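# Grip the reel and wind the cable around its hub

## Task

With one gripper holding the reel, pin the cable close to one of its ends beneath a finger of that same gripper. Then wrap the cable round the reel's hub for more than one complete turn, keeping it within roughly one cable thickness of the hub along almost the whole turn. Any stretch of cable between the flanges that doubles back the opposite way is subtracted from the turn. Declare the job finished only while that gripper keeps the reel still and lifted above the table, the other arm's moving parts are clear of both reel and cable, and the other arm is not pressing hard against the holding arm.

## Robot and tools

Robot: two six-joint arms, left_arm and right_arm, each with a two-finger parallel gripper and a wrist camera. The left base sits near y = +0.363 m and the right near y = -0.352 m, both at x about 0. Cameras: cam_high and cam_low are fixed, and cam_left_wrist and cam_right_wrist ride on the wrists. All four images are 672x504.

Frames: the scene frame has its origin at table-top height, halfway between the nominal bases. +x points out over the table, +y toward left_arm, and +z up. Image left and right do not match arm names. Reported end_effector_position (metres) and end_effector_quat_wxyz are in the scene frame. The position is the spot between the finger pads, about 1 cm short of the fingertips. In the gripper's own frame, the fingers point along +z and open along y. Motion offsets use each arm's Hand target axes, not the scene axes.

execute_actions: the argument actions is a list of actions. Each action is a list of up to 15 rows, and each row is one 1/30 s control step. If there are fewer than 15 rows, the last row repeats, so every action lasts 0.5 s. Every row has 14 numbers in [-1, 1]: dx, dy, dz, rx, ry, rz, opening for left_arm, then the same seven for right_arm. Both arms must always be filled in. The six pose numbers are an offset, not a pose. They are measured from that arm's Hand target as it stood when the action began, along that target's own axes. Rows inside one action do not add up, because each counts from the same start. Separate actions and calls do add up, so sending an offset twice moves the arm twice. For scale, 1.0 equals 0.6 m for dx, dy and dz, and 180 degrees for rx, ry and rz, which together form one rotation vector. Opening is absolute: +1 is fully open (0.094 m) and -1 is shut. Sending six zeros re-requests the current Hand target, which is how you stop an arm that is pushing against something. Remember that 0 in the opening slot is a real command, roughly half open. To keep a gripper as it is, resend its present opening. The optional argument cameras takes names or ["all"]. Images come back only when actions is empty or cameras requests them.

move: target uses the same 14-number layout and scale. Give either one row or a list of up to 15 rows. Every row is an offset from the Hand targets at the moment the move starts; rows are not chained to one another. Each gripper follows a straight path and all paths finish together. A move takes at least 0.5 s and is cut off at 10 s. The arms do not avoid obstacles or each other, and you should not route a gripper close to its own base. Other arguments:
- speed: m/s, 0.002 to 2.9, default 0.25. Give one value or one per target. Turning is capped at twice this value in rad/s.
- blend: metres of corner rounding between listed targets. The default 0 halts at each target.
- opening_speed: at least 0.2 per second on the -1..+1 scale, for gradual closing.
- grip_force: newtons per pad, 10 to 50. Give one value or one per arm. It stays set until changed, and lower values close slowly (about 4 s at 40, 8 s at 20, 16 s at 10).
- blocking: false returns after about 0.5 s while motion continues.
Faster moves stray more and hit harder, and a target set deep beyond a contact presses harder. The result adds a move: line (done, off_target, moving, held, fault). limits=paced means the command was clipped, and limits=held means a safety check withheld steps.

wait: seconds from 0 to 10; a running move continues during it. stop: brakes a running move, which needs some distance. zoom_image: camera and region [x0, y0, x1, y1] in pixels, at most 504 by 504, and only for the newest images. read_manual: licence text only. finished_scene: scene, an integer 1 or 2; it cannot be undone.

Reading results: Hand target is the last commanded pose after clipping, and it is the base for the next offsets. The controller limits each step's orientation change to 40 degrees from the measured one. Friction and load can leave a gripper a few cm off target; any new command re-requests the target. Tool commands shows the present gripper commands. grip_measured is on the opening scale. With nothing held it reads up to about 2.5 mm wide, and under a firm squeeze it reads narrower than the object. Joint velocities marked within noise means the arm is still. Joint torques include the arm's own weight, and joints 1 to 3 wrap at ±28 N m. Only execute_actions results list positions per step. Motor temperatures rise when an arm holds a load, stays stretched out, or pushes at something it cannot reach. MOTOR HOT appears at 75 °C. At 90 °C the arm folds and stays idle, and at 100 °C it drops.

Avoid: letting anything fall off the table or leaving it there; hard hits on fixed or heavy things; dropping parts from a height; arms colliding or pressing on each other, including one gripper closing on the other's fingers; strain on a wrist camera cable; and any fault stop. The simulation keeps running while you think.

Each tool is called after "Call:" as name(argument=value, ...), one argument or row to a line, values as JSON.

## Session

Call:
execute_actions(
  actions=[],
)

Scene clock: 0.00 s.
left_arm: end_effector_position=(+0.4242, +0.3298, +0.1464) grip_measured=+1.000 end_effector_quat_wxyz=(+0.593, +0.070, +0.802, -0.027) | right_arm: end_effector_position=(+0.3944, -0.3826, +0.1361) grip_measured=+1.000 end_effector_quat_wxyz=(+0.589, +0.056, +0.806, -0.011)
Joint positions: left_arm=[-0.062 1.52 0.447 0.773 0.083 0.067 0.094] | right_arm=[-0.066 1.54 0.346 0.881 0.015 0.056 0.094]
Joint velocities: within noise
Joint torques (N m): no reading
Motor temperatures (°C): left_arm=[28 33 35 32 28 27 27] | right_arm=[27 33 42 34 29 28 28]
Heat: left arm: 35 °C; right arm: 42 °C.
Hand target: left_arm +0.4239, +0.3298, +0.1458; +0.591, +0.070, +0.804, -0.027 | right_arm +0.3957, -0.3826, +0.1393; +0.591, +0.056, +0.804, -0.011
Tool commands: left_gripper/opening=+1.0 right_gripper/opening=+1.0
camera_calibration:
cam_left_wrist: T_world_to_cam=[[-0.201753, -0.97933, 0.0144709, 0.397995], [-0.720502, 0.138391, -0.679503, 0.39131], [0.663455, -0.147518, -0.73353, -0.000692991], [0, 0, 0, 1]] pos_world=[0.362696, 0.335512, 0.259629]
cam_right_wrist: T_world_to_cam=[[-0.18926, -0.981567, 0.0265947, -0.316397], [-0.74689, 0.126323, -0.652838, 0.462894], [0.637444, -0.14342, -0.757031, -0.0833897], [0, 0, 0, 1]] pos_world=[0.339006, -0.380999, 0.247481]

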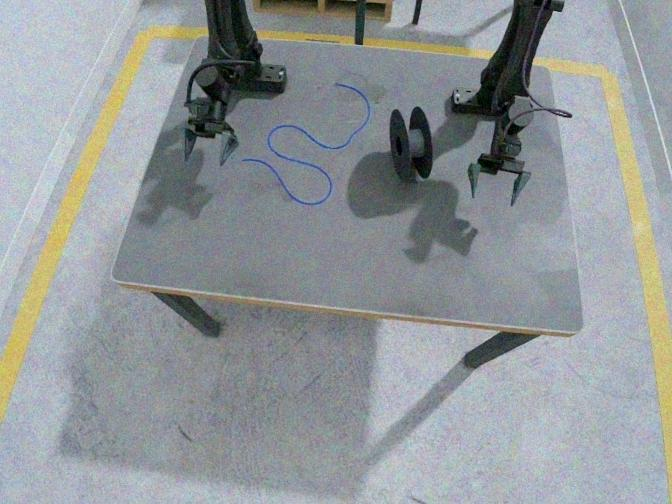

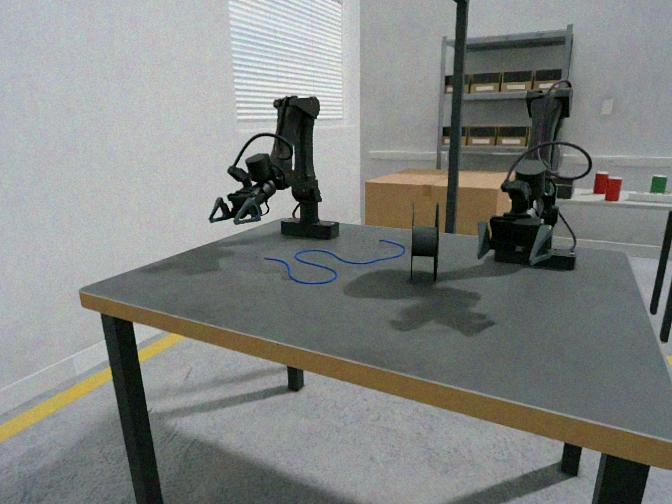

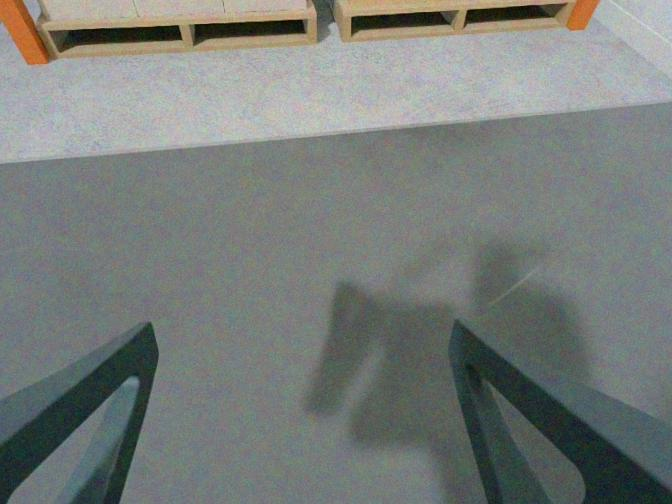

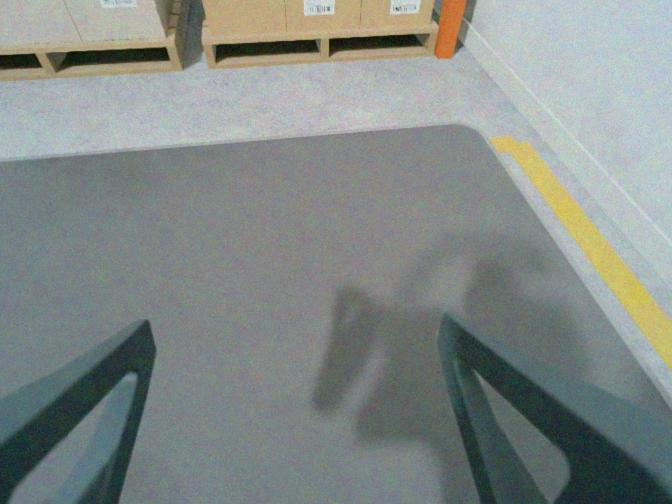

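Call:
zoom_image(
  camera="cam_high",
  region=[340, 70, 480, 210],
)

Call:
zoom_image(
  camera="cam_low",
  region=[350, 180, 490, 300],
)

Call:
zoom_image(
  camera="cam_high",
  region=[230, 70, 400, 220],
)

Scaled by 3.600 from the camera's 672x504 image, which has a finer 960x720 frame.

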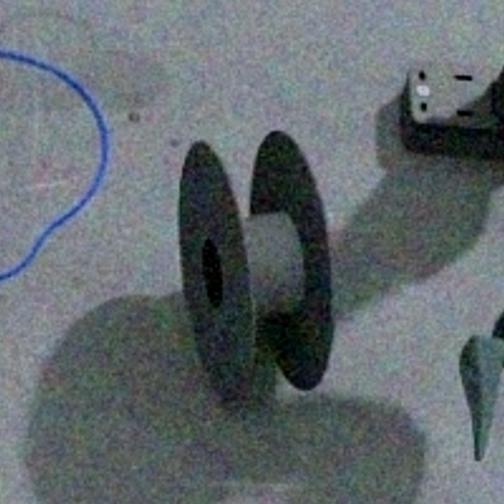

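Scaled by 3.600 from the camera's 672x504 image, which has a finer 960x720 frame.

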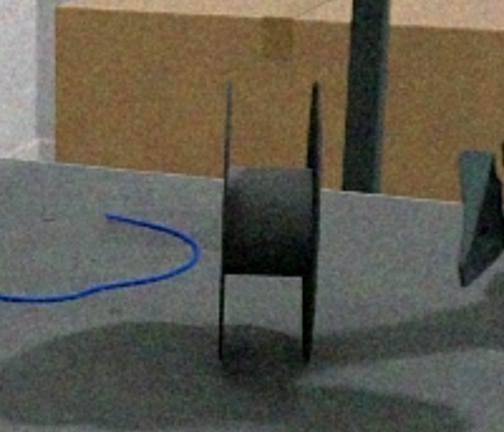

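Scaled by 2.965 from the camera's 672x504 image, which has a finer 960x720 frame.

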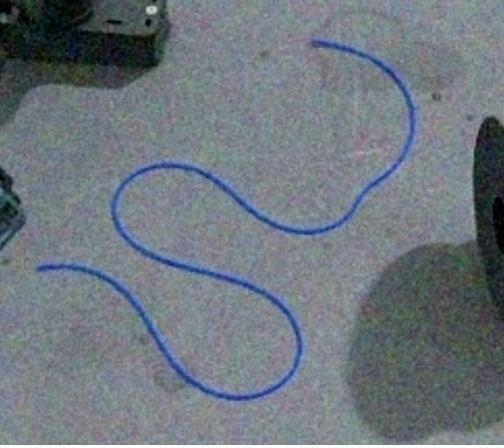

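Call:
move(
  target=[
    [0,0,0,0,0,0,1,-0.1098,0.4325,-0.1958,-0.126,0.166,-0.169,1],
    [0,0,0,0,0,0,1,0.1008,0.5258,-0.6835,-0.253,0.332,-0.338,0],
  ],
  blend=[0.08,0],
  speed=0.3,
  cameras=["cam_right_wrist", "cam_high"],
)

Scene clock: 150.07 s.
left_arm: end_effector_position=(+0.4242, +0.3298, +0.1464) grip_measured=+1.000 end_effector_quat_wxyz=(+0.593, +0.070, +0.802, -0.027) | right_arm: end_effector_position=(+0.0212, -0.0333, +0.2151) grip_measured=+0.002 end_effector_quat_wxyz=(+0.036, -0.550, +0.834, +0.019)
Joint positions: left_arm=[-0.062 1.52 0.447 0.773 0.083 0.067 0.094] | right_arm=[1.525 1.7 1.652 -1.45 0.036 0.351 0.047]
Joint torques (N m): left_arm=[0.02 -6.42 5.81 2.18 0 -0.01] | right_arm=[-0.23 -5.94 8.79 0.03 -0.01 0.13]
Motor temperatures (°C): left_arm=[28 33 37 42 28 27 27] | right_arm=[27 34 43 44 29 28 27]
Heat: left arm: 42 °C; right arm: 44 °C.
Hand target: left_arm +0.4239, +0.3298, +0.1458; +0.591, +0.070, +0.804, -0.027 | right_arm +0.0206, -0.0304, +0.2201; +0.036, -0.544, +0.838, +0.023
Off the commanded pose: left_arm 0.001 m, 0 deg | right_arm 0.006 m, 1 deg.
move: done
camera_calibration:
cam_right_wrist: T_world_to_cam=[[0.9264, -0.357644, 0.117785, -0.0688303], [-0.371083, -0.814095, 0.446706, -0.0842038], [-0.0638736, -0.457536, -0.886894, 0.296765], [0, 0, 0, 1]] pos_world=[0.0514733, 0.0426141, 0.30892]
Images, in order (width x height): cam_high 672x504, cam_right_wrist 672x504.

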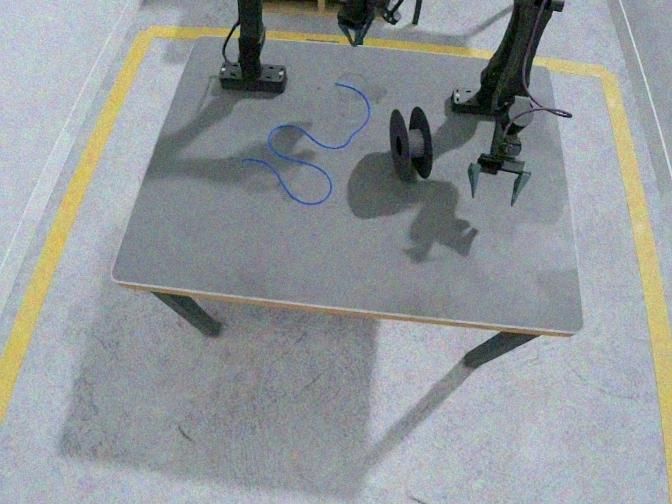

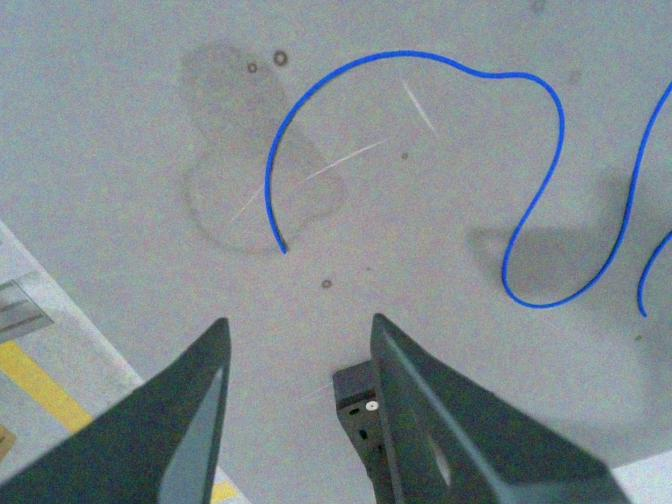

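Call:
move(
  target=[0,0,0,0,0,0,1,-0.0967,-0.0687,0.2093,-0.0284,0.0164,-0.661,0],
  speed=0.4,
  cameras=["cam_right_wrist"],
)

Scene clock: 215.43 s.
left_arm: end_effector_position=(+0.4242, +0.3298, +0.1464) grip_measured=+1.000 end_effector_quat_wxyz=(+0.593, +0.070, +0.802, -0.027) | right_arm: end_effector_position=(+0.0847, +0.0156, +0.1051) grip_measured=+0.002 end_effector_quat_wxyz=(-0.004, +0.999, +0.040, +0.005)
Joint positions: left_arm=[-0.062 1.52 0.447 0.773 0.083 0.067 0.094] | right_arm=[1.349 1.986 1.583 -1.158 0.007 -1.878 0.047]
Joint torques (N m): left_arm=[-0.01 -6.32 5.76 2.18 -0.01 -0.03] | right_arm=[-0.62 -8.24 6 0.09 -0.07 -0.22]
Motor temperatures (°C): left_arm=[28 33 37 44 28 27 27] | right_arm=[27 33 43 38 29 28 27]
Heat: left arm: 44 °C; right arm: 43 °C.
Hand target: left_arm +0.4239, +0.3298, +0.1458; +0.591, +0.070, +0.804, -0.027 | right_arm +0.0861, +0.0155, +0.0999; +0.000, +0.999, +0.044, +0.000
Off the commanded pose: left_arm 0.001 m, 0 deg | right_arm 0.005 m, 1 deg.
move: done
camera_calibration:
cam_right_wrist: T_world_to_cam=[[-0.12429, 0.98582, 0.112739, -0.028633], [0.848903, 0.0468206, 0.52647, -0.096832], [0.513727, 0.16114, -0.842685, 0.16236], [0, 0, 0, 1]] pos_world=[-0.00476627, 0.00659814, 0.191025]
Images, in order (width x height): cam_right_wrist 672x504.

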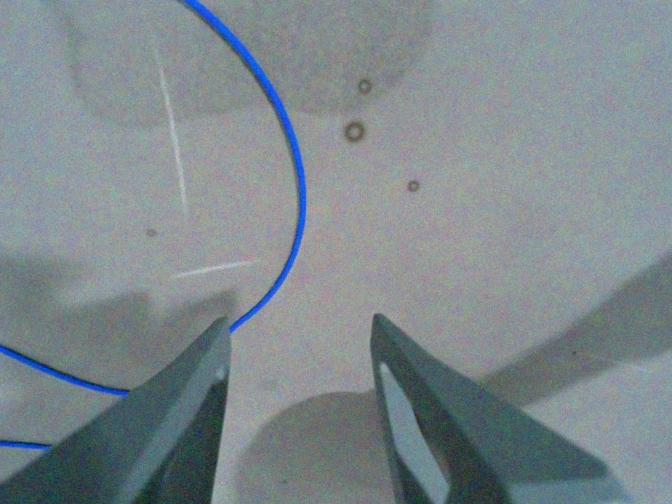

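Call:
move(
  target=[0,0,0,0,0,0,1,0,-0.01,0.1365,0,0,0,0],
  speed=0.12,
  cameras=["cam_right_wrist"],
)

Scene clock: 223.53 s.
left_arm: end_effector_position=(+0.4242, +0.3298, +0.1464) grip_measured=+1.000 end_effector_quat_wxyz=(+0.593, +0.070, +0.802, -0.027) | right_arm: end_effector_position=(+0.0868, +0.0246, +0.0244) grip_measured=+0.002 end_effector_quat_wxyz=(-0.006, +0.999, +0.040, +0.005)
Joint positions: left_arm=[-0.062 1.52 0.447 0.773 0.083 0.067 0.094] | right_arm=[1.349 2.108 1.431 -0.879 0.007 -1.879 0.047]
Joint torques (N m): left_arm=[0.02 -6.31 5.78 2.17 -0.01 0] | right_arm=[-0.32 -9.2 4.74 0.12 -0.08 -0.14]
Heat: left arm: 44 °C; right arm: 43 °C.
Hand target: left_arm +0.4239, +0.3298, +0.1458; +0.591, +0.070, +0.804, -0.027 | right_arm +0.0856, +0.0216, +0.0180; +0.000, +0.999, +0.044, +0.000
Off the commanded pose: left_arm 0.001 m, 0 deg | right_arm 0.007 m, 1 deg.
move: done
camera_calibration:
cam_right_wrist: T_world_to_cam=[[-0.125203, 0.985205, 0.11703, -0.0282274], [0.848307, 0.0451358, 0.527577, -0.0564961], [0.514489, 0.165332, -0.841407, 0.091659], [0, 0, 0, 1]] pos_world=[-0.0027657, 0.0152057, 0.110232]
Images, in order (width x height): cam_right_wrist 672x504.

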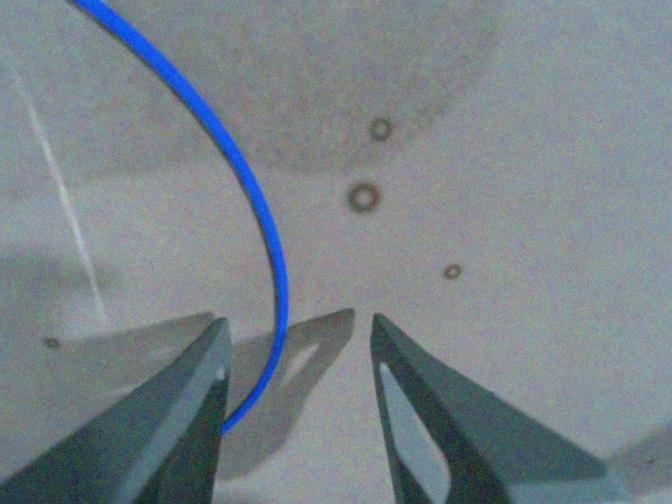

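Call:
move(
  target=[0,0,0,0,0,0,1,0,0,0.0142,0,0,0,0],
  speed=0.06,
  cameras=["cam_right_wrist"],
)

Call:
zoom_image(
  camera="cam_right_wrist",
  region=[160, 260, 460, 440],
)

Scene clock: 231.03 s.
left_arm: end_effector_position=(+0.4242, +0.3298, +0.1464) grip_measured=+1.000 end_effector_quat_wxyz=(+0.593, +0.070, +0.802, -0.027) | right_arm: end_effector_position=(+0.0872, +0.0264, +0.0185) grip_measured=+0.002 end_effector_quat_wxyz=(-0.010, +0.999, +0.040, +0.007)
Joint positions: left_arm=[-0.062 1.52 0.447 0.773 0.083 0.067 0.094] | right_arm=[1.349 2.117 1.419 -0.85 0.007 -1.879 0.047]
Joint torques (N m): left_arm=[0.02 -6.3 5.82 2.2 0 -0.01] | right_arm=[-0.23 -8.65 4.67 0.14 -0.12 -0.11]
Heat: left arm: 44 °C; right arm: 42 °C.
Hand target: left_arm +0.4239, +0.3298, +0.1458; +0.591, +0.070, +0.804, -0.027 | right_arm +0.0856, +0.0217, +0.0095; +0.000, +0.999, +0.044, +0.000
Off the commanded pose: left_arm 0.001 m, 0 deg | right_arm 0.010 m, 1 deg.
move: done
camera_calibration:
cam_right_wrist: T_world_to_cam=[[-0.125356, 0.984271, 0.124488, -0.0293479], [0.847341, 0.0409513, 0.529468, -0.0536378], [0.516042, 0.171856, -0.839146, 0.0859099], [0, 0, 0, 1]] pos_world=[-0.00256255, 0.0163186, 0.104144]
Images, in order (width x height): cam_right_wrist 672x504.

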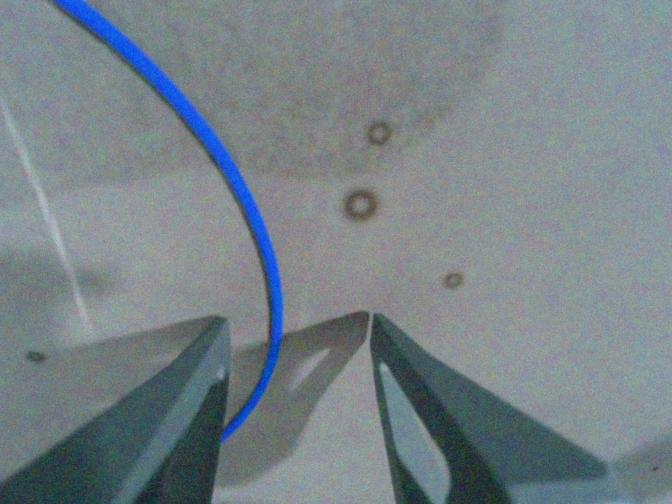

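Scaled by 1.680 from the camera's 672x504 image, which has a finer 960x720 frame.

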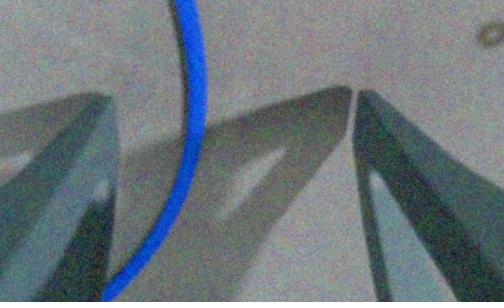

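Call:
move(
  target=[0,0,0,0,0,0,1,0,0.003,0.006,0,0,0,0],
  speed=0.05,
  cameras=["cam_right_wrist"],
)

Call:
zoom_image(
  camera="cam_right_wrist",
  region=[160, 260, 460, 440],
)

Scene clock: 235.43 s.
left_arm: end_effector_position=(+0.4242, +0.3298, +0.1464) grip_measured=+1.000 end_effector_quat_wxyz=(+0.593, +0.070, +0.802, -0.027) | right_arm: end_effector_position=(+0.0869, +0.0251, +0.0153) grip_measured=+0.002 end_effector_quat_wxyz=(-0.011, +0.999, +0.040, +0.007)
Joint positions: left_arm=[-0.062 1.52 0.447 0.773 0.083 0.067 0.094] | right_arm=[1.349 2.117 1.405 -0.835 0.007 -1.879 0.047]
Joint torques (N m): left_arm=[-0.02 -6.37 5.81 2.17 0 -0.02] | right_arm=[-0.55 -8.61 4.57 0.13 -0.05 -0.15]
Heat: left arm: 44 °C; right arm: 42 °C.
Hand target: left_arm +0.4239, +0.3298, +0.1458; +0.591, +0.070, +0.804, -0.027 | right_arm +0.0857, +0.0198, +0.0058; +0.000, +0.999, +0.044, +0.000
Off the commanded pose: left_arm 0.001 m, 0 deg | right_arm 0.011 m, 1 deg.
move: off_target (right_arm)
camera_calibration:
cam_right_wrist: T_world_to_cam=[[-0.125427, 0.98412, 0.125604, -0.0277092], [0.847215, 0.0403709, 0.529714, -0.0515969], [0.516232, 0.172854, -0.838824, 0.0834903], [0, 0, 0, 1]] pos_world=[-0.00286222, 0.0149206, 0.100846]
Images, in order (width x height): cam_right_wrist 672x504.

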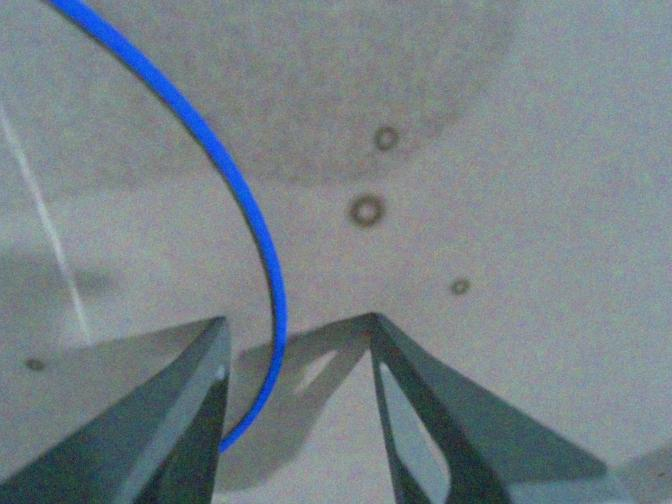

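Scaled by 1.680 from the camera's 672x504 image, which has a finer 960x720 frame.

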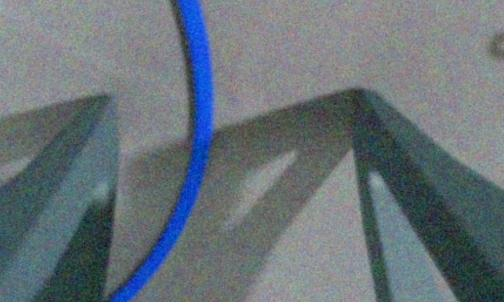

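Call:
move(
  target=[0,0,0,0,0,0,1,0,0,0,0,0,0,-1],
  opening_speed=1.0,
  cameras=["cam_right_wrist"],
)

Call:
zoom_image(
  camera="cam_right_wrist",
  region=[160, 260, 460, 440],
)

Scene clock: 241.20 s.
left_arm: end_effector_position=(+0.4242, +0.3298, +0.1464) grip_measured=+1.000 end_effector_quat_wxyz=(+0.593, +0.070, +0.802, -0.027) | right_arm: end_effector_position=(+0.0869, +0.0253, +0.0153) grip_measured=-0.956 end_effector_quat_wxyz=(-0.011, +0.999, +0.040, +0.007)
Joint positions: left_arm=[-0.062 1.52 0.447 0.773 0.083 0.067 0.094] | right_arm=[1.349 2.117 1.405 -0.834 0.007 -1.879 0.002]
Joint torques (N m): left_arm=[-0.01 -6.35 5.74 2.15 0 -0.02] | right_arm=[-0.34 -8.35 4.56 0.15 -0.05 -0.14]
Heat: left arm: 44 °C; right arm: 42 °C.
Hand target: left_arm +0.4239, +0.3298, +0.1458; +0.591, +0.070, +0.804, -0.027 | right_arm +0.0857, +0.0198, +0.0058; +0.000, +0.999, +0.044, +0.000
Off the commanded pose: left_arm 0.001 m, 0 deg | right_arm 0.011 m, 2 deg.
move: off_target (right_arm)
camera_calibration:
cam_right_wrist: T_world_to_cam=[[-0.125433, 0.984031, 0.126288, -0.027864], [0.847103, 0.0399706, 0.529923, -0.0515642], [0.516413, 0.173449, -0.83859, 0.0833576], [0, 0, 0, 1]] pos_world=[-0.00286184, 0.0150218, 0.100747]
Images, in order (width x height): cam_right_wrist 672x504.

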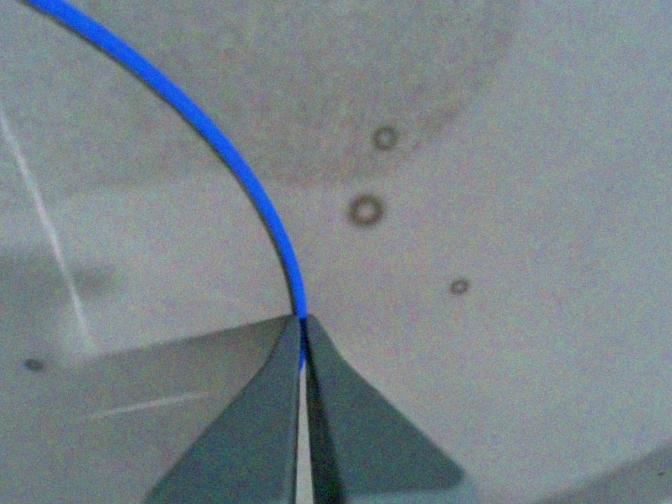

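Scaled by 1.680 from the camera's 672x504 image, which has a finer 960x720 frame.

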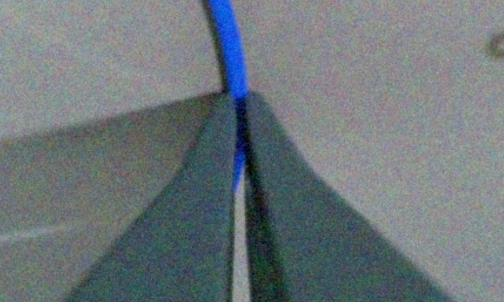

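Call:
move(
  target=[
    [0,0,0,0,0,0,1,0.0165,0.0847,-0.3237,0,0,0,-1],
    [0,0,0,0,0,0,1,0.3528,0.0638,-0.4903,0.238,-0.094,0.102,-1],
    [0,0,0,0,0,0,1,0.4902,-0.0913,-0.4903,0.476,-0.187,0.204,-1],
  ],
  blend=[0.05,0.05,0],
  speed=0.25,
  cameras=["all"],
)

Scene clock: 319.20 s.
left_arm: end_effector_position=(+0.4242, +0.3298, +0.1464) grip_measured=+1.000 end_effector_quat_wxyz=(+0.593, +0.070, +0.802, -0.027) | right_arm: end_effector_position=(+0.3750, +0.0959, +0.3154) grip_measured=-0.956 end_effector_quat_wxyz=(+0.655, -0.660, +0.242, +0.278)
Joint positions: left_arm=[-0.062 1.52 0.447 0.773 0.083 0.067 0.094] | right_arm=[0.612 2.112 1.593 0.54 -1.013 -0.799 0.002]
Joint torques (N m): left_arm=[0.03 -6.34 5.75 2.17 0.01 -0.02] | right_arm=[0.44 -9.68 5.68 1.38 0.02 0.14]
Heat: left arm: 46 °C; right arm: 42 °C.
Hand target: left_arm +0.4239, +0.3298, +0.1458; +0.591, +0.070, +0.804, -0.027 | right_arm +0.3740, +0.1001, +0.3001; +0.646, -0.660, +0.253, +0.288
Off the commanded pose: left_arm 0.001 m, 0 deg | right_arm 0.016 m, 2 deg.
move: off_target (right_arm)
camera_calibration:
cam_left_wrist: T_world_to_cam=[[-0.201753, -0.97933, 0.0144709, 0.397995], [-0.720502, 0.138391, -0.679503, 0.39131], [0.663455, -0.147518, -0.73353, -0.000692991], [0, 0, 0, 1]] pos_world=[0.362696, 0.335512, 0.259629]
cam_right_wrist: T_world_to_cam=[[0.651949, -0.0825459, 0.753757, -0.486182], [0.636561, -0.480551, -0.603209, 0.0287777], [0.412011, 0.873073, -0.260749, -0.0361154], [0, 0, 0, 1]] pos_world=[0.313527, 0.0052283, 0.374405]

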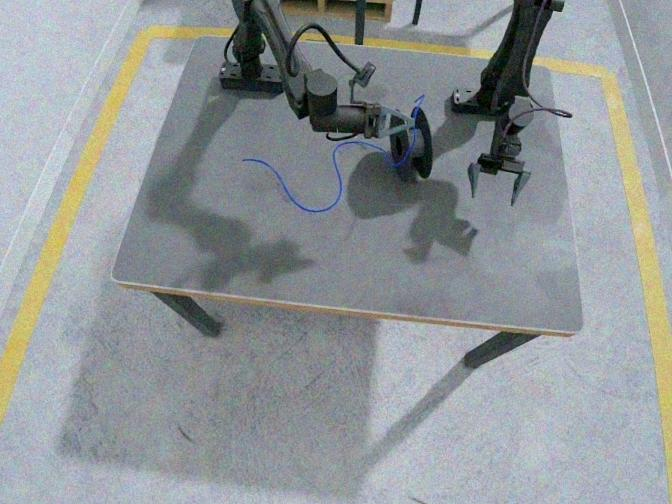

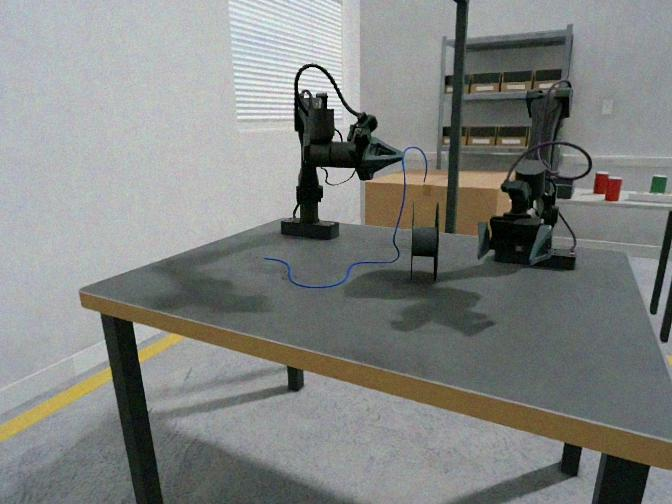

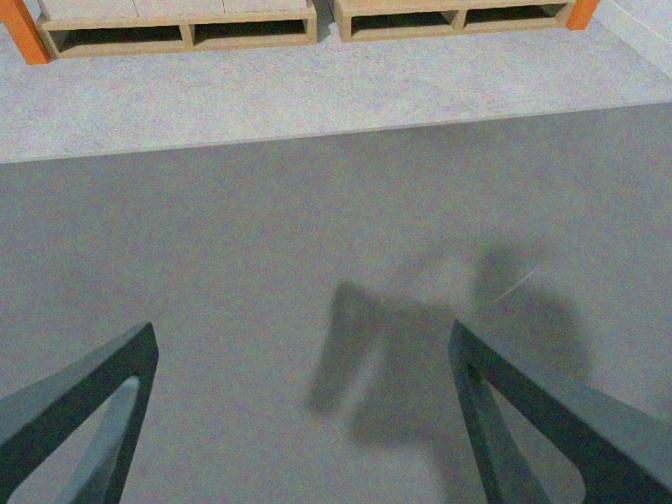

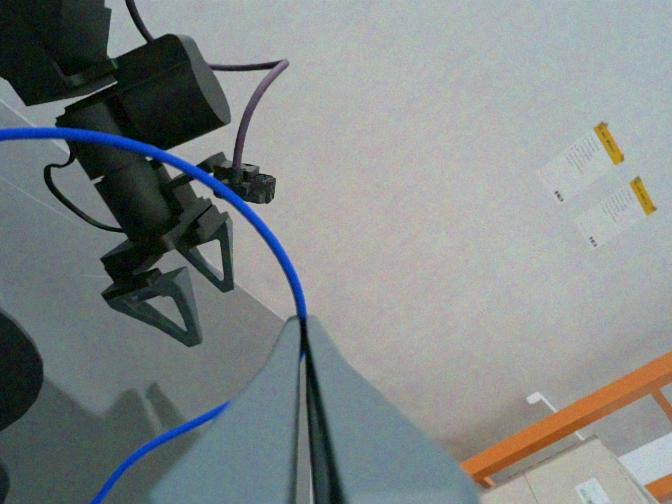

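Call:
zoom_image(
  camera="cam_high",
  region=[370, 80, 450, 200],
)

Call:
zoom_image(
  camera="cam_low",
  region=[360, 130, 460, 290],
)

Scaled by 4.200 from the camera's 672x504 image, which has a finer 960x720 frame.

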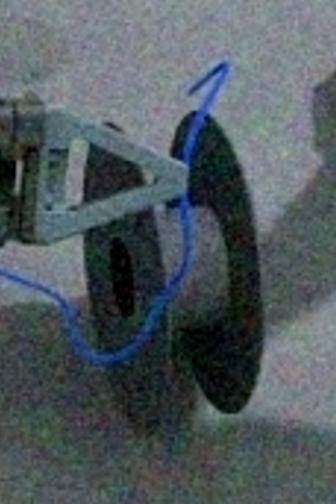

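Scaled by 3.150 from the camera's 672x504 image, which has a finer 960x720 frame.

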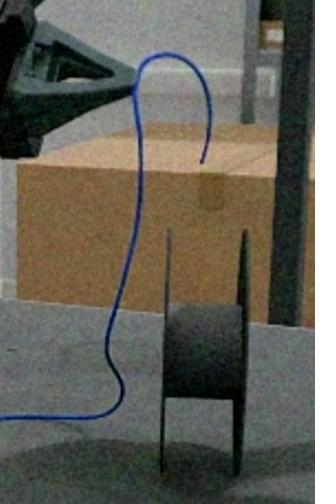

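Call:
move(
  target=[
    [-0.1897,-0.0853,-0.265,-0.065,0.117,-0.06,0.1,0.0168,0.0423,0.0377,-0.035,-0.022,0.069,-1],
    [-0.1862,-0.3313,-0.4735,-0.130,0.2334,-0.1206,0.1,0.0335,0.0845,0.0753,-0.0707,-0.0449,0.1382,-1],
  ],
  blend=[0.05,0],
  speed=0.25,
  cameras=["all"],
)

Call:
zoom_image(
  camera="cam_high",
  region=[360, 70, 460, 200],
)

Call:
zoom_image(
  camera="cam_low",
  region=[360, 130, 480, 290],
)

Scene clock: 384.37 s.
left_arm: end_effector_position=(+0.1589, +0.1553, +0.3208) grip_measured=+0.101 end_effector_quat_wxyz=(+0.280, -0.128, +0.943, -0.128) | right_arm: end_effector_position=(+0.3505, +0.1391, +0.2477) grip_measured=-0.956 end_effector_quat_wxyz=(-0.504, +0.633, -0.323, -0.491)
Joint positions: left_arm=[-1.329 1.286 1.615 -1.538 -0.522 -1.485 0.052] | right_arm=[0.671 2.368 1.771 0.568 -1.206 -0.353 0.002]
Joint torques (N m): left_arm=[0.24 -4.34 7.6 1.14 -0.43 -0.1] | right_arm=[0.43 -11.6 9.8 1.31 -0.07 -0.01]
Motor temperatures (°C): left_arm=[28 33 37 46 28 27 27] | right_arm=[27 40 42 40 29 28 30]
Heat: left arm: 46 °C; right arm: 42 °C.
Hand target: left_arm +0.1595, +0.1602, +0.3301; +0.254, -0.191, +0.947, +0.051 | right_arm +0.3499, +0.1442, +0.2501; -0.509, +0.636, -0.310, -0.491
Off the commanded pose: left_arm 0.010 m, 22 deg | right_arm 0.006 m, 2 deg.
joint sent to its limit (left arm) — joint 4 (wrist pitch), lower limit. The joint targets are off in orientation, not in position.
move: off_target (left_arm)
camera_calibration:
cam_left_wrist: T_world_to_cam=[[0.156612, -0.908399, 0.387664, -0.016646], [-0.983238, -0.1805, -0.0257436, 0.224353], [0.093359, -0.377134, -0.921441, 0.464092], [0, 0, 0, 1]] pos_world=[0.179872, 0.200399, 0.439862]
cam_right_wrist: T_world_to_cam=[[0.915231, 0.177003, 0.361971, -0.447001], [0.402785, -0.426032, -0.810099, 0.149892], [0.0108208, 0.887224, -0.461212, 0.106892], [0, 0, 0, 1]] pos_world=[0.347578, 0.0481425, 0.332529]

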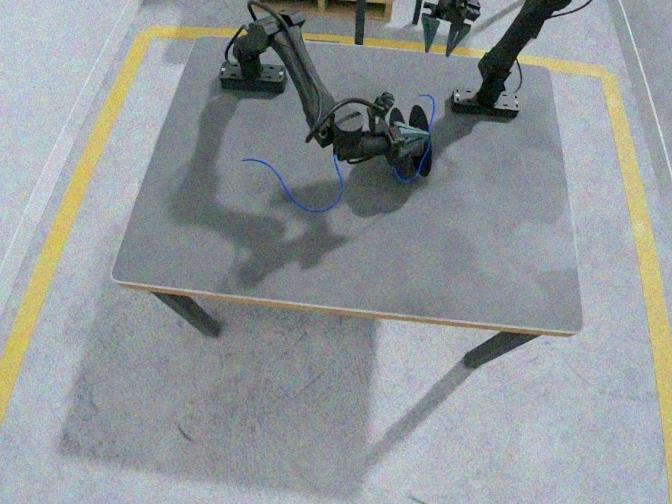

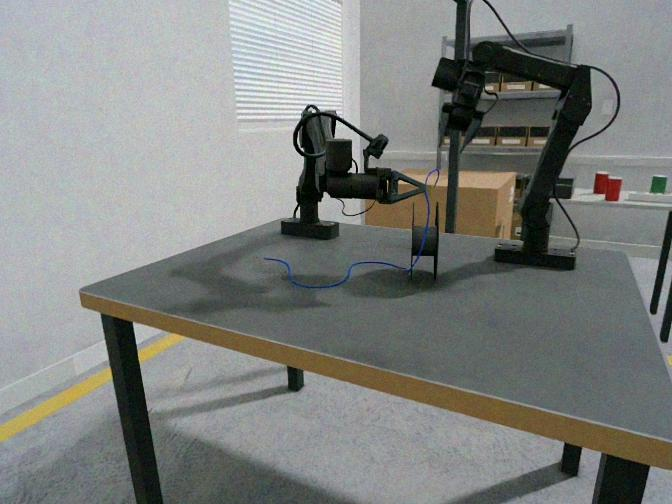

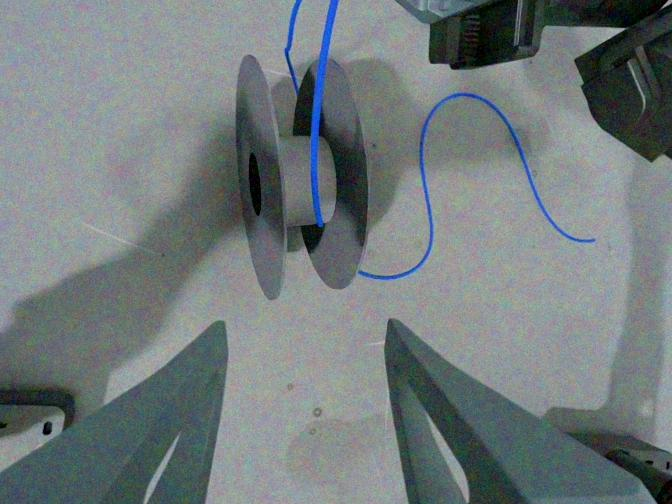

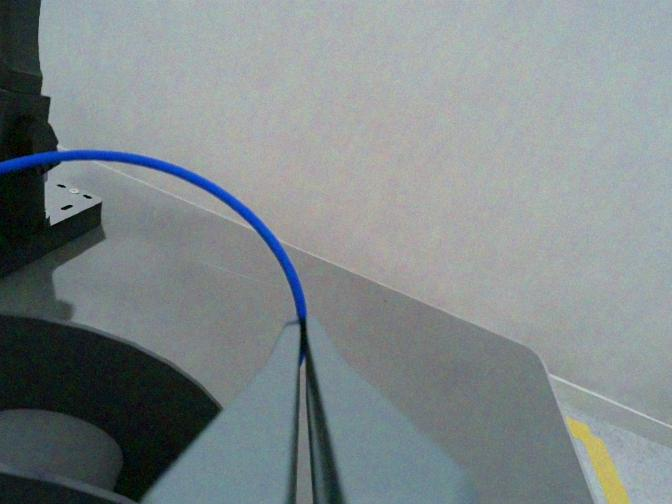

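Scaled by 3.877 from the camera's 672x504 image, which has a finer 960x720 frame.

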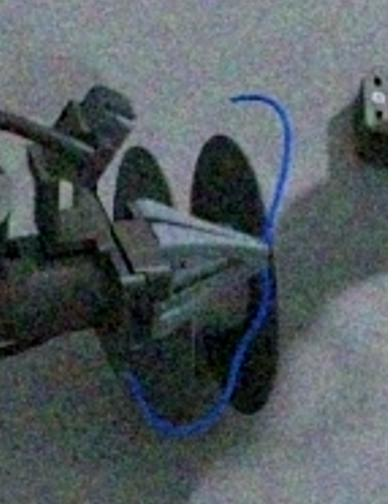

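Scaled by 3.150 from the camera's 672x504 image, which has a finer 960x720 frame.

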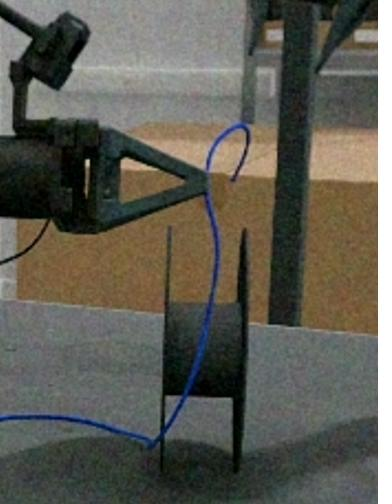

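Call:
move(
  target=[0,0,0,0,0,0,0.1,0.1505,0.0248,-0.0267,0,0,0,-1],
  speed=0.15,
  cameras=["all"],
)

Call:
zoom_image(
  camera="cam_left_wrist",
  region=[200, 20, 420, 320],
)

Call:
zoom_image(
  camera="cam_low",
  region=[360, 150, 480, 290],
)

Scene clock: 430.67 s.
left_arm: end_effector_position=(+0.1586, +0.1552, +0.3207) grip_measured=+0.101 end_effector_quat_wxyz=(+0.279, -0.129, +0.943, -0.128) | right_arm: end_effector_position=(+0.3673, +0.1332, +0.1576) grip_measured=-0.956 end_effector_quat_wxyz=(-0.501, +0.634, -0.320, -0.494)
Joint positions: left_arm=[-1.329 1.286 1.615 -1.538 -0.521 -1.486 0.052] | right_arm=[0.642 2.579 1.777 0.774 -1.246 -0.353 0.002]
Joint torques (N m): left_arm=[0.35 -4.33 7.61 1.15 -0.43 -0.11] | right_arm=[-0.28 -12.75 8.76 1.24 -0.06 -0.04]
Motor temperatures (°C): left_arm=[28 32 37 41 28 27 27] | right_arm=[27 38 46 42 29 28 30]
Heat: left arm: 41 °C; right arm: 46 °C.
Hand target: left_arm +0.1595, +0.1601, +0.3301; +0.254, -0.191, +0.947, +0.051 | right_arm +0.3711, +0.1341, +0.1600; -0.509, +0.636, -0.310, -0.491
Off the commanded pose: left_arm 0.011 m, 22 deg | right_arm 0.005 m, 1 deg.
joint sent to its limit (left arm) — joint 4 (wrist pitch), lower limit. The joint targets are off in orientation, not in position.
move: off_target (left_arm)
camera_calibration:
cam_left_wrist: T_world_to_cam=[[0.157562, -0.907944, 0.388346, -0.0170231], [-0.983208, -0.180898, -0.0240212, 0.223589], [0.0920609, -0.37804, -0.921201, 0.464265], [0, 0, 0, 1]] pos_world=[0.179776, 0.200502, 0.439663]
cam_right_wrist: T_world_to_cam=[[0.91366, 0.186508, 0.361166, -0.429304], [0.406479, -0.421182, -0.81079, 0.0657234], [0.000897732, 0.887593, -0.460628, 0.0737935], [0, 0, 0, 1]] pos_world=[0.365456, 0.0422515, 0.242329]

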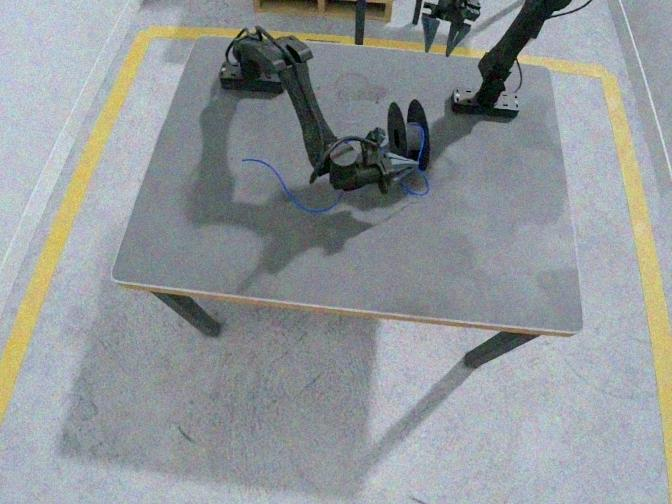

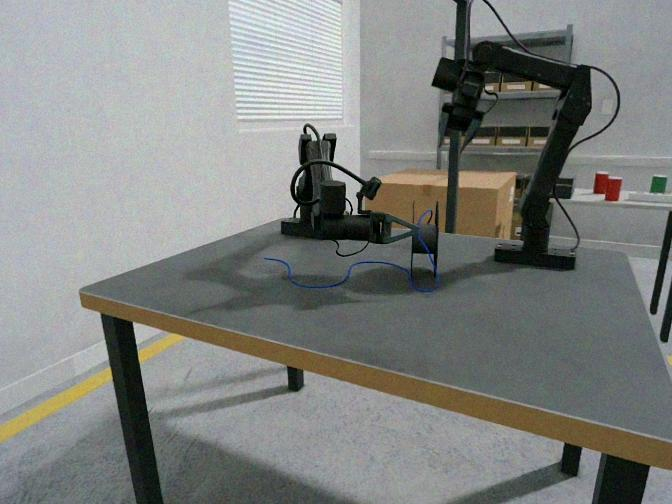

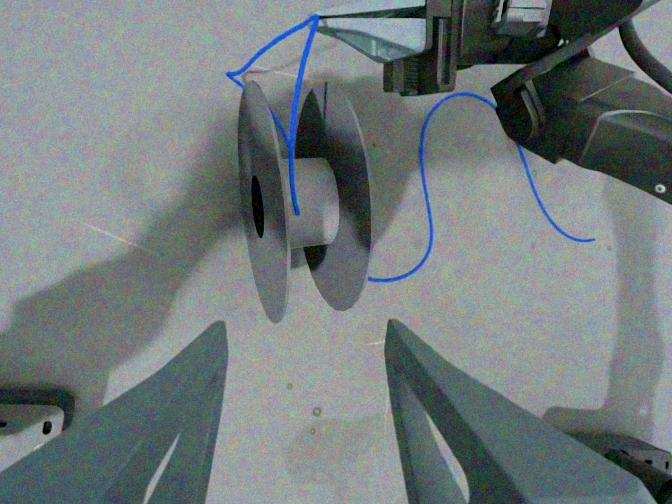

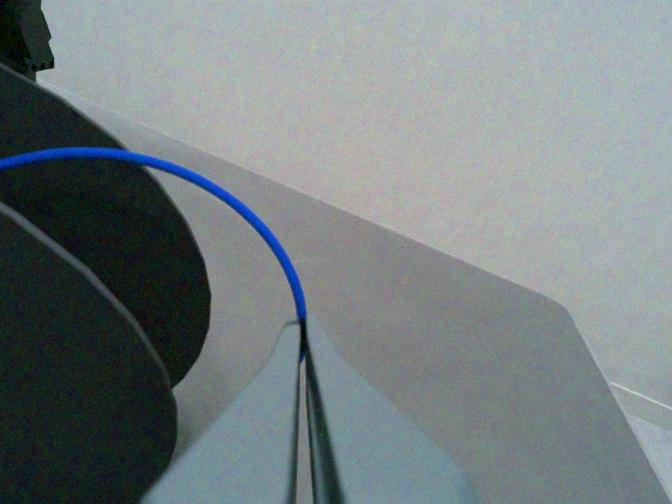

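Scaled by 1.680 from the camera's 672x504 image, which has a finer 960x720 frame.

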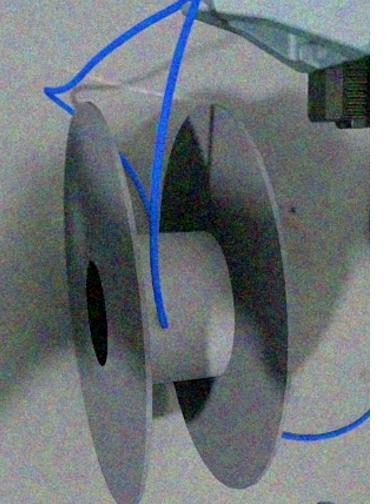

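Scaled by 3.600 from the camera's 672x504 image, which has a finer 960x720 frame.

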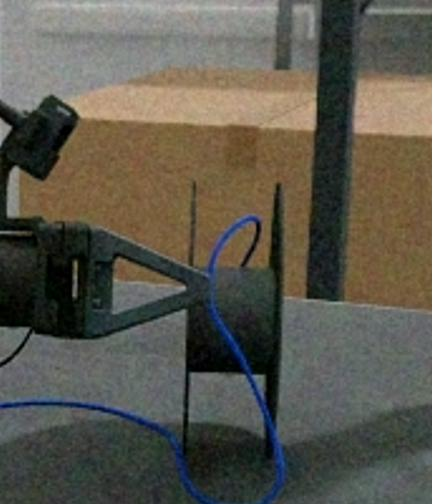

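Call:
move(
  target=[0.0705,-0.0892,0.1752,0.0113,-0.0277,0.0179,0.2,0,0,0,0,0,0,-1],
  speed=0.15,
  cameras=["cam_left_wrist", "cam_low", "cam_high"],
)

Call:
zoom_image(
  camera="cam_low",
  region=[360, 130, 480, 290],
)

Scene clock: 483.67 s.
left_arm: end_effector_position=(+0.1890, +0.1142, +0.2187) grip_measured=+0.198 end_effector_quat_wxyz=(+0.283, -0.150, +0.946, +0.044) | right_arm: end_effector_position=(+0.3674, +0.1332, +0.1578) grip_measured=-0.956 end_effector_quat_wxyz=(-0.502, +0.634, -0.319, -0.494)
Joint positions: left_arm=[-1.296 1.655 1.547 -1.475 -0.581 -1.597 0.056] | right_arm=[0.642 2.579 1.777 0.775 -1.246 -0.353 0.002]
Joint torques (N m): left_arm=[0.58 -7.34 5.24 0.72 -0.68 -0.13] | right_arm=[-0.23 -12.56 8.91 1.22 -0.09 -0.03]
Motor temperatures (°C): left_arm=[28 32 37 39 28 27 27] | right_arm=[27 46 45 44 29 28 31]
Heat: left arm: 39 °C; right arm: 46 °C.
Hand target: left_arm +0.1949, +0.1168, +0.2180; +0.296, -0.158, +0.941, +0.049 | right_arm +0.3711, +0.1341, +0.1600; -0.509, +0.636, -0.310, -0.491
Off the commanded pose: left_arm 0.007 m, 2 deg | right_arm 0.004 m, 1 deg.
move: done
camera_calibration:
cam_left_wrist: T_world_to_cam=[[0.296814, -0.951502, 0.0808986, 0.026445], [-0.951616, -0.301776, -0.057942, 0.258852], [0.0795452, -0.0597864, -0.995037, 0.334153], [0, 0, 0, 1]] pos_world=[0.211898, 0.123256, 0.345354]
Images, in order (width x height): cam_high 672x504, cam_low 672x504, cam_left_wrist 672x504.

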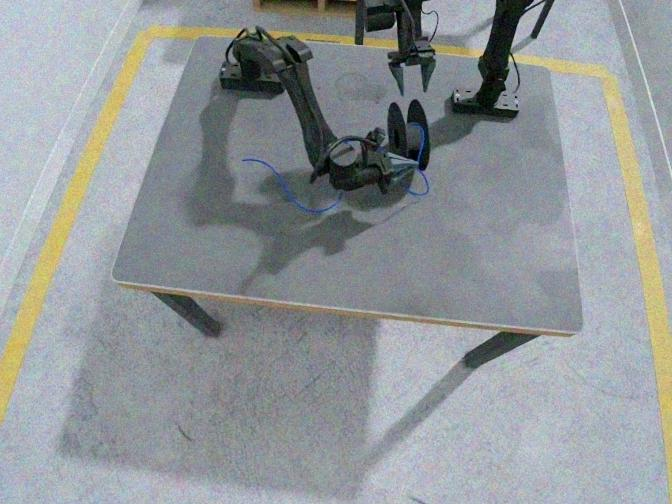

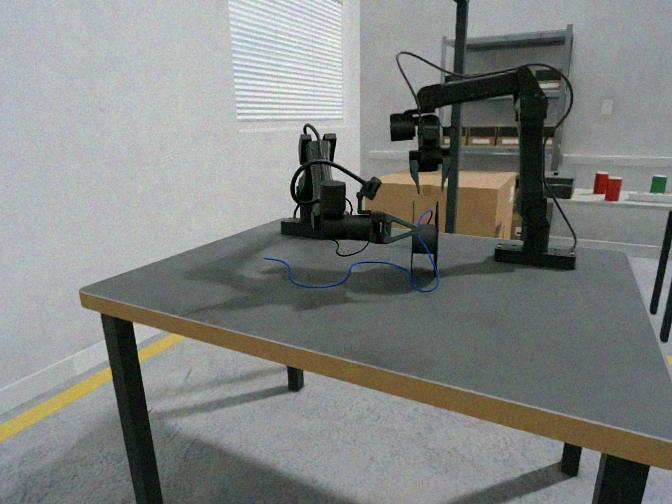

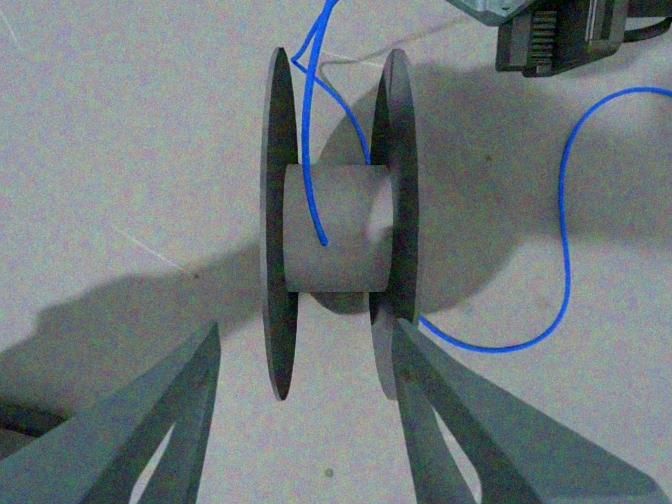

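Scaled by 3.150 from the camera's 672x504 image, which has a finer 960x720 frame.

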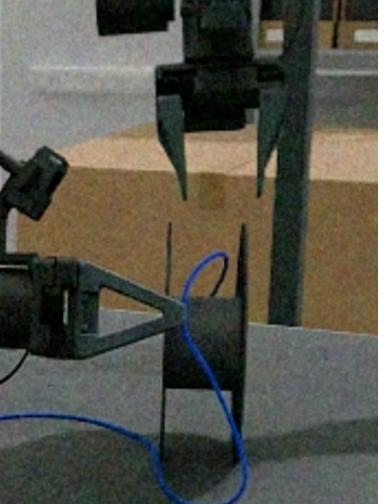

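Call:
move(
  target=[-0.0112,0.0218,0.02,0,0,0,0.2,0,0,0,0,0,0,-1],
  speed=0.1,
  cameras=["cam_left_wrist"],
)

Call:
zoom_image(
  camera="cam_left_wrist",
  region=[200, 20, 440, 340],
)

Scene clock: 515.53 s.
left_arm: end_effector_position=(+0.1982, +0.1282, +0.2082) grip_measured=+0.198 end_effector_quat_wxyz=(+0.283, -0.155, +0.945, +0.052) | right_arm: end_effector_position=(+0.3674, +0.1332, +0.1578) grip_measured=-0.956 end_effector_quat_wxyz=(-0.502, +0.634, -0.319, -0.494)
Joint positions: left_arm=[-1.251 1.621 1.468 -1.423 -0.583 -1.561 0.056] | right_arm=[0.642 2.579 1.777 0.775 -1.246 -0.353 0.002]
Joint torques (N m): left_arm=[0.49 -9.26 4.59 0.78 -0.67 0.02] | right_arm=[-0.16 -12.72 8.84 1.25 -0.09 -0.03]
Heat: left arm: 37 °C; right arm: 47 °C.
Hand target: left_arm +0.2024, +0.1332, +0.2120; +0.296, -0.158, +0.941, +0.049 | right_arm +0.3711, +0.1341, +0.1600; -0.509, +0.636, -0.310, -0.491
Off the commanded pose: left_arm 0.007 m, 2 deg | right_arm 0.004 m, 1 deg.
move: done
camera_calibration:
cam_left_wrist: T_world_to_cam=[[0.311201, -0.947861, 0.0686513, 0.0370591], [-0.947099, -0.315293, -0.0599542, 0.27257], [0.0784736, -0.0463617, -0.995838, 0.322493], [0, 0, 0, 1]] pos_world=[0.221311, 0.136018, 0.334948]
Images, in order (width x height): cam_left_wrist 672x504.

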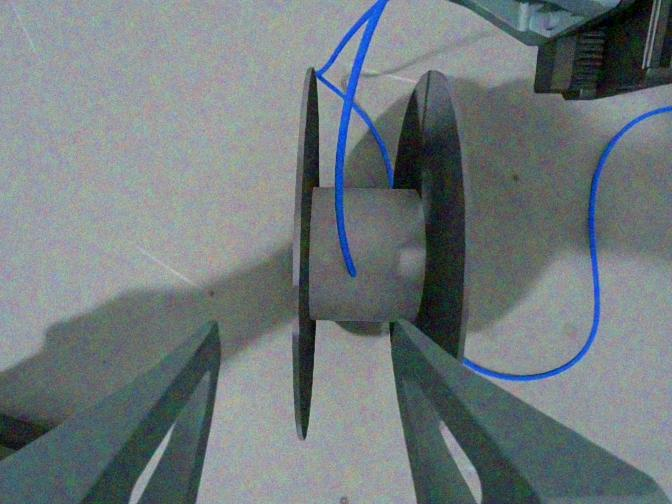

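Scaled by 1.575 from the camera's 672x504 image, which has a finer 960x720 frame.

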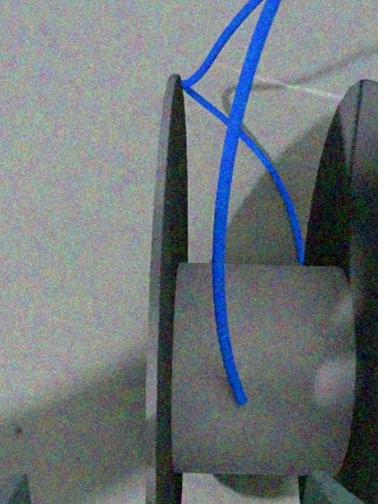

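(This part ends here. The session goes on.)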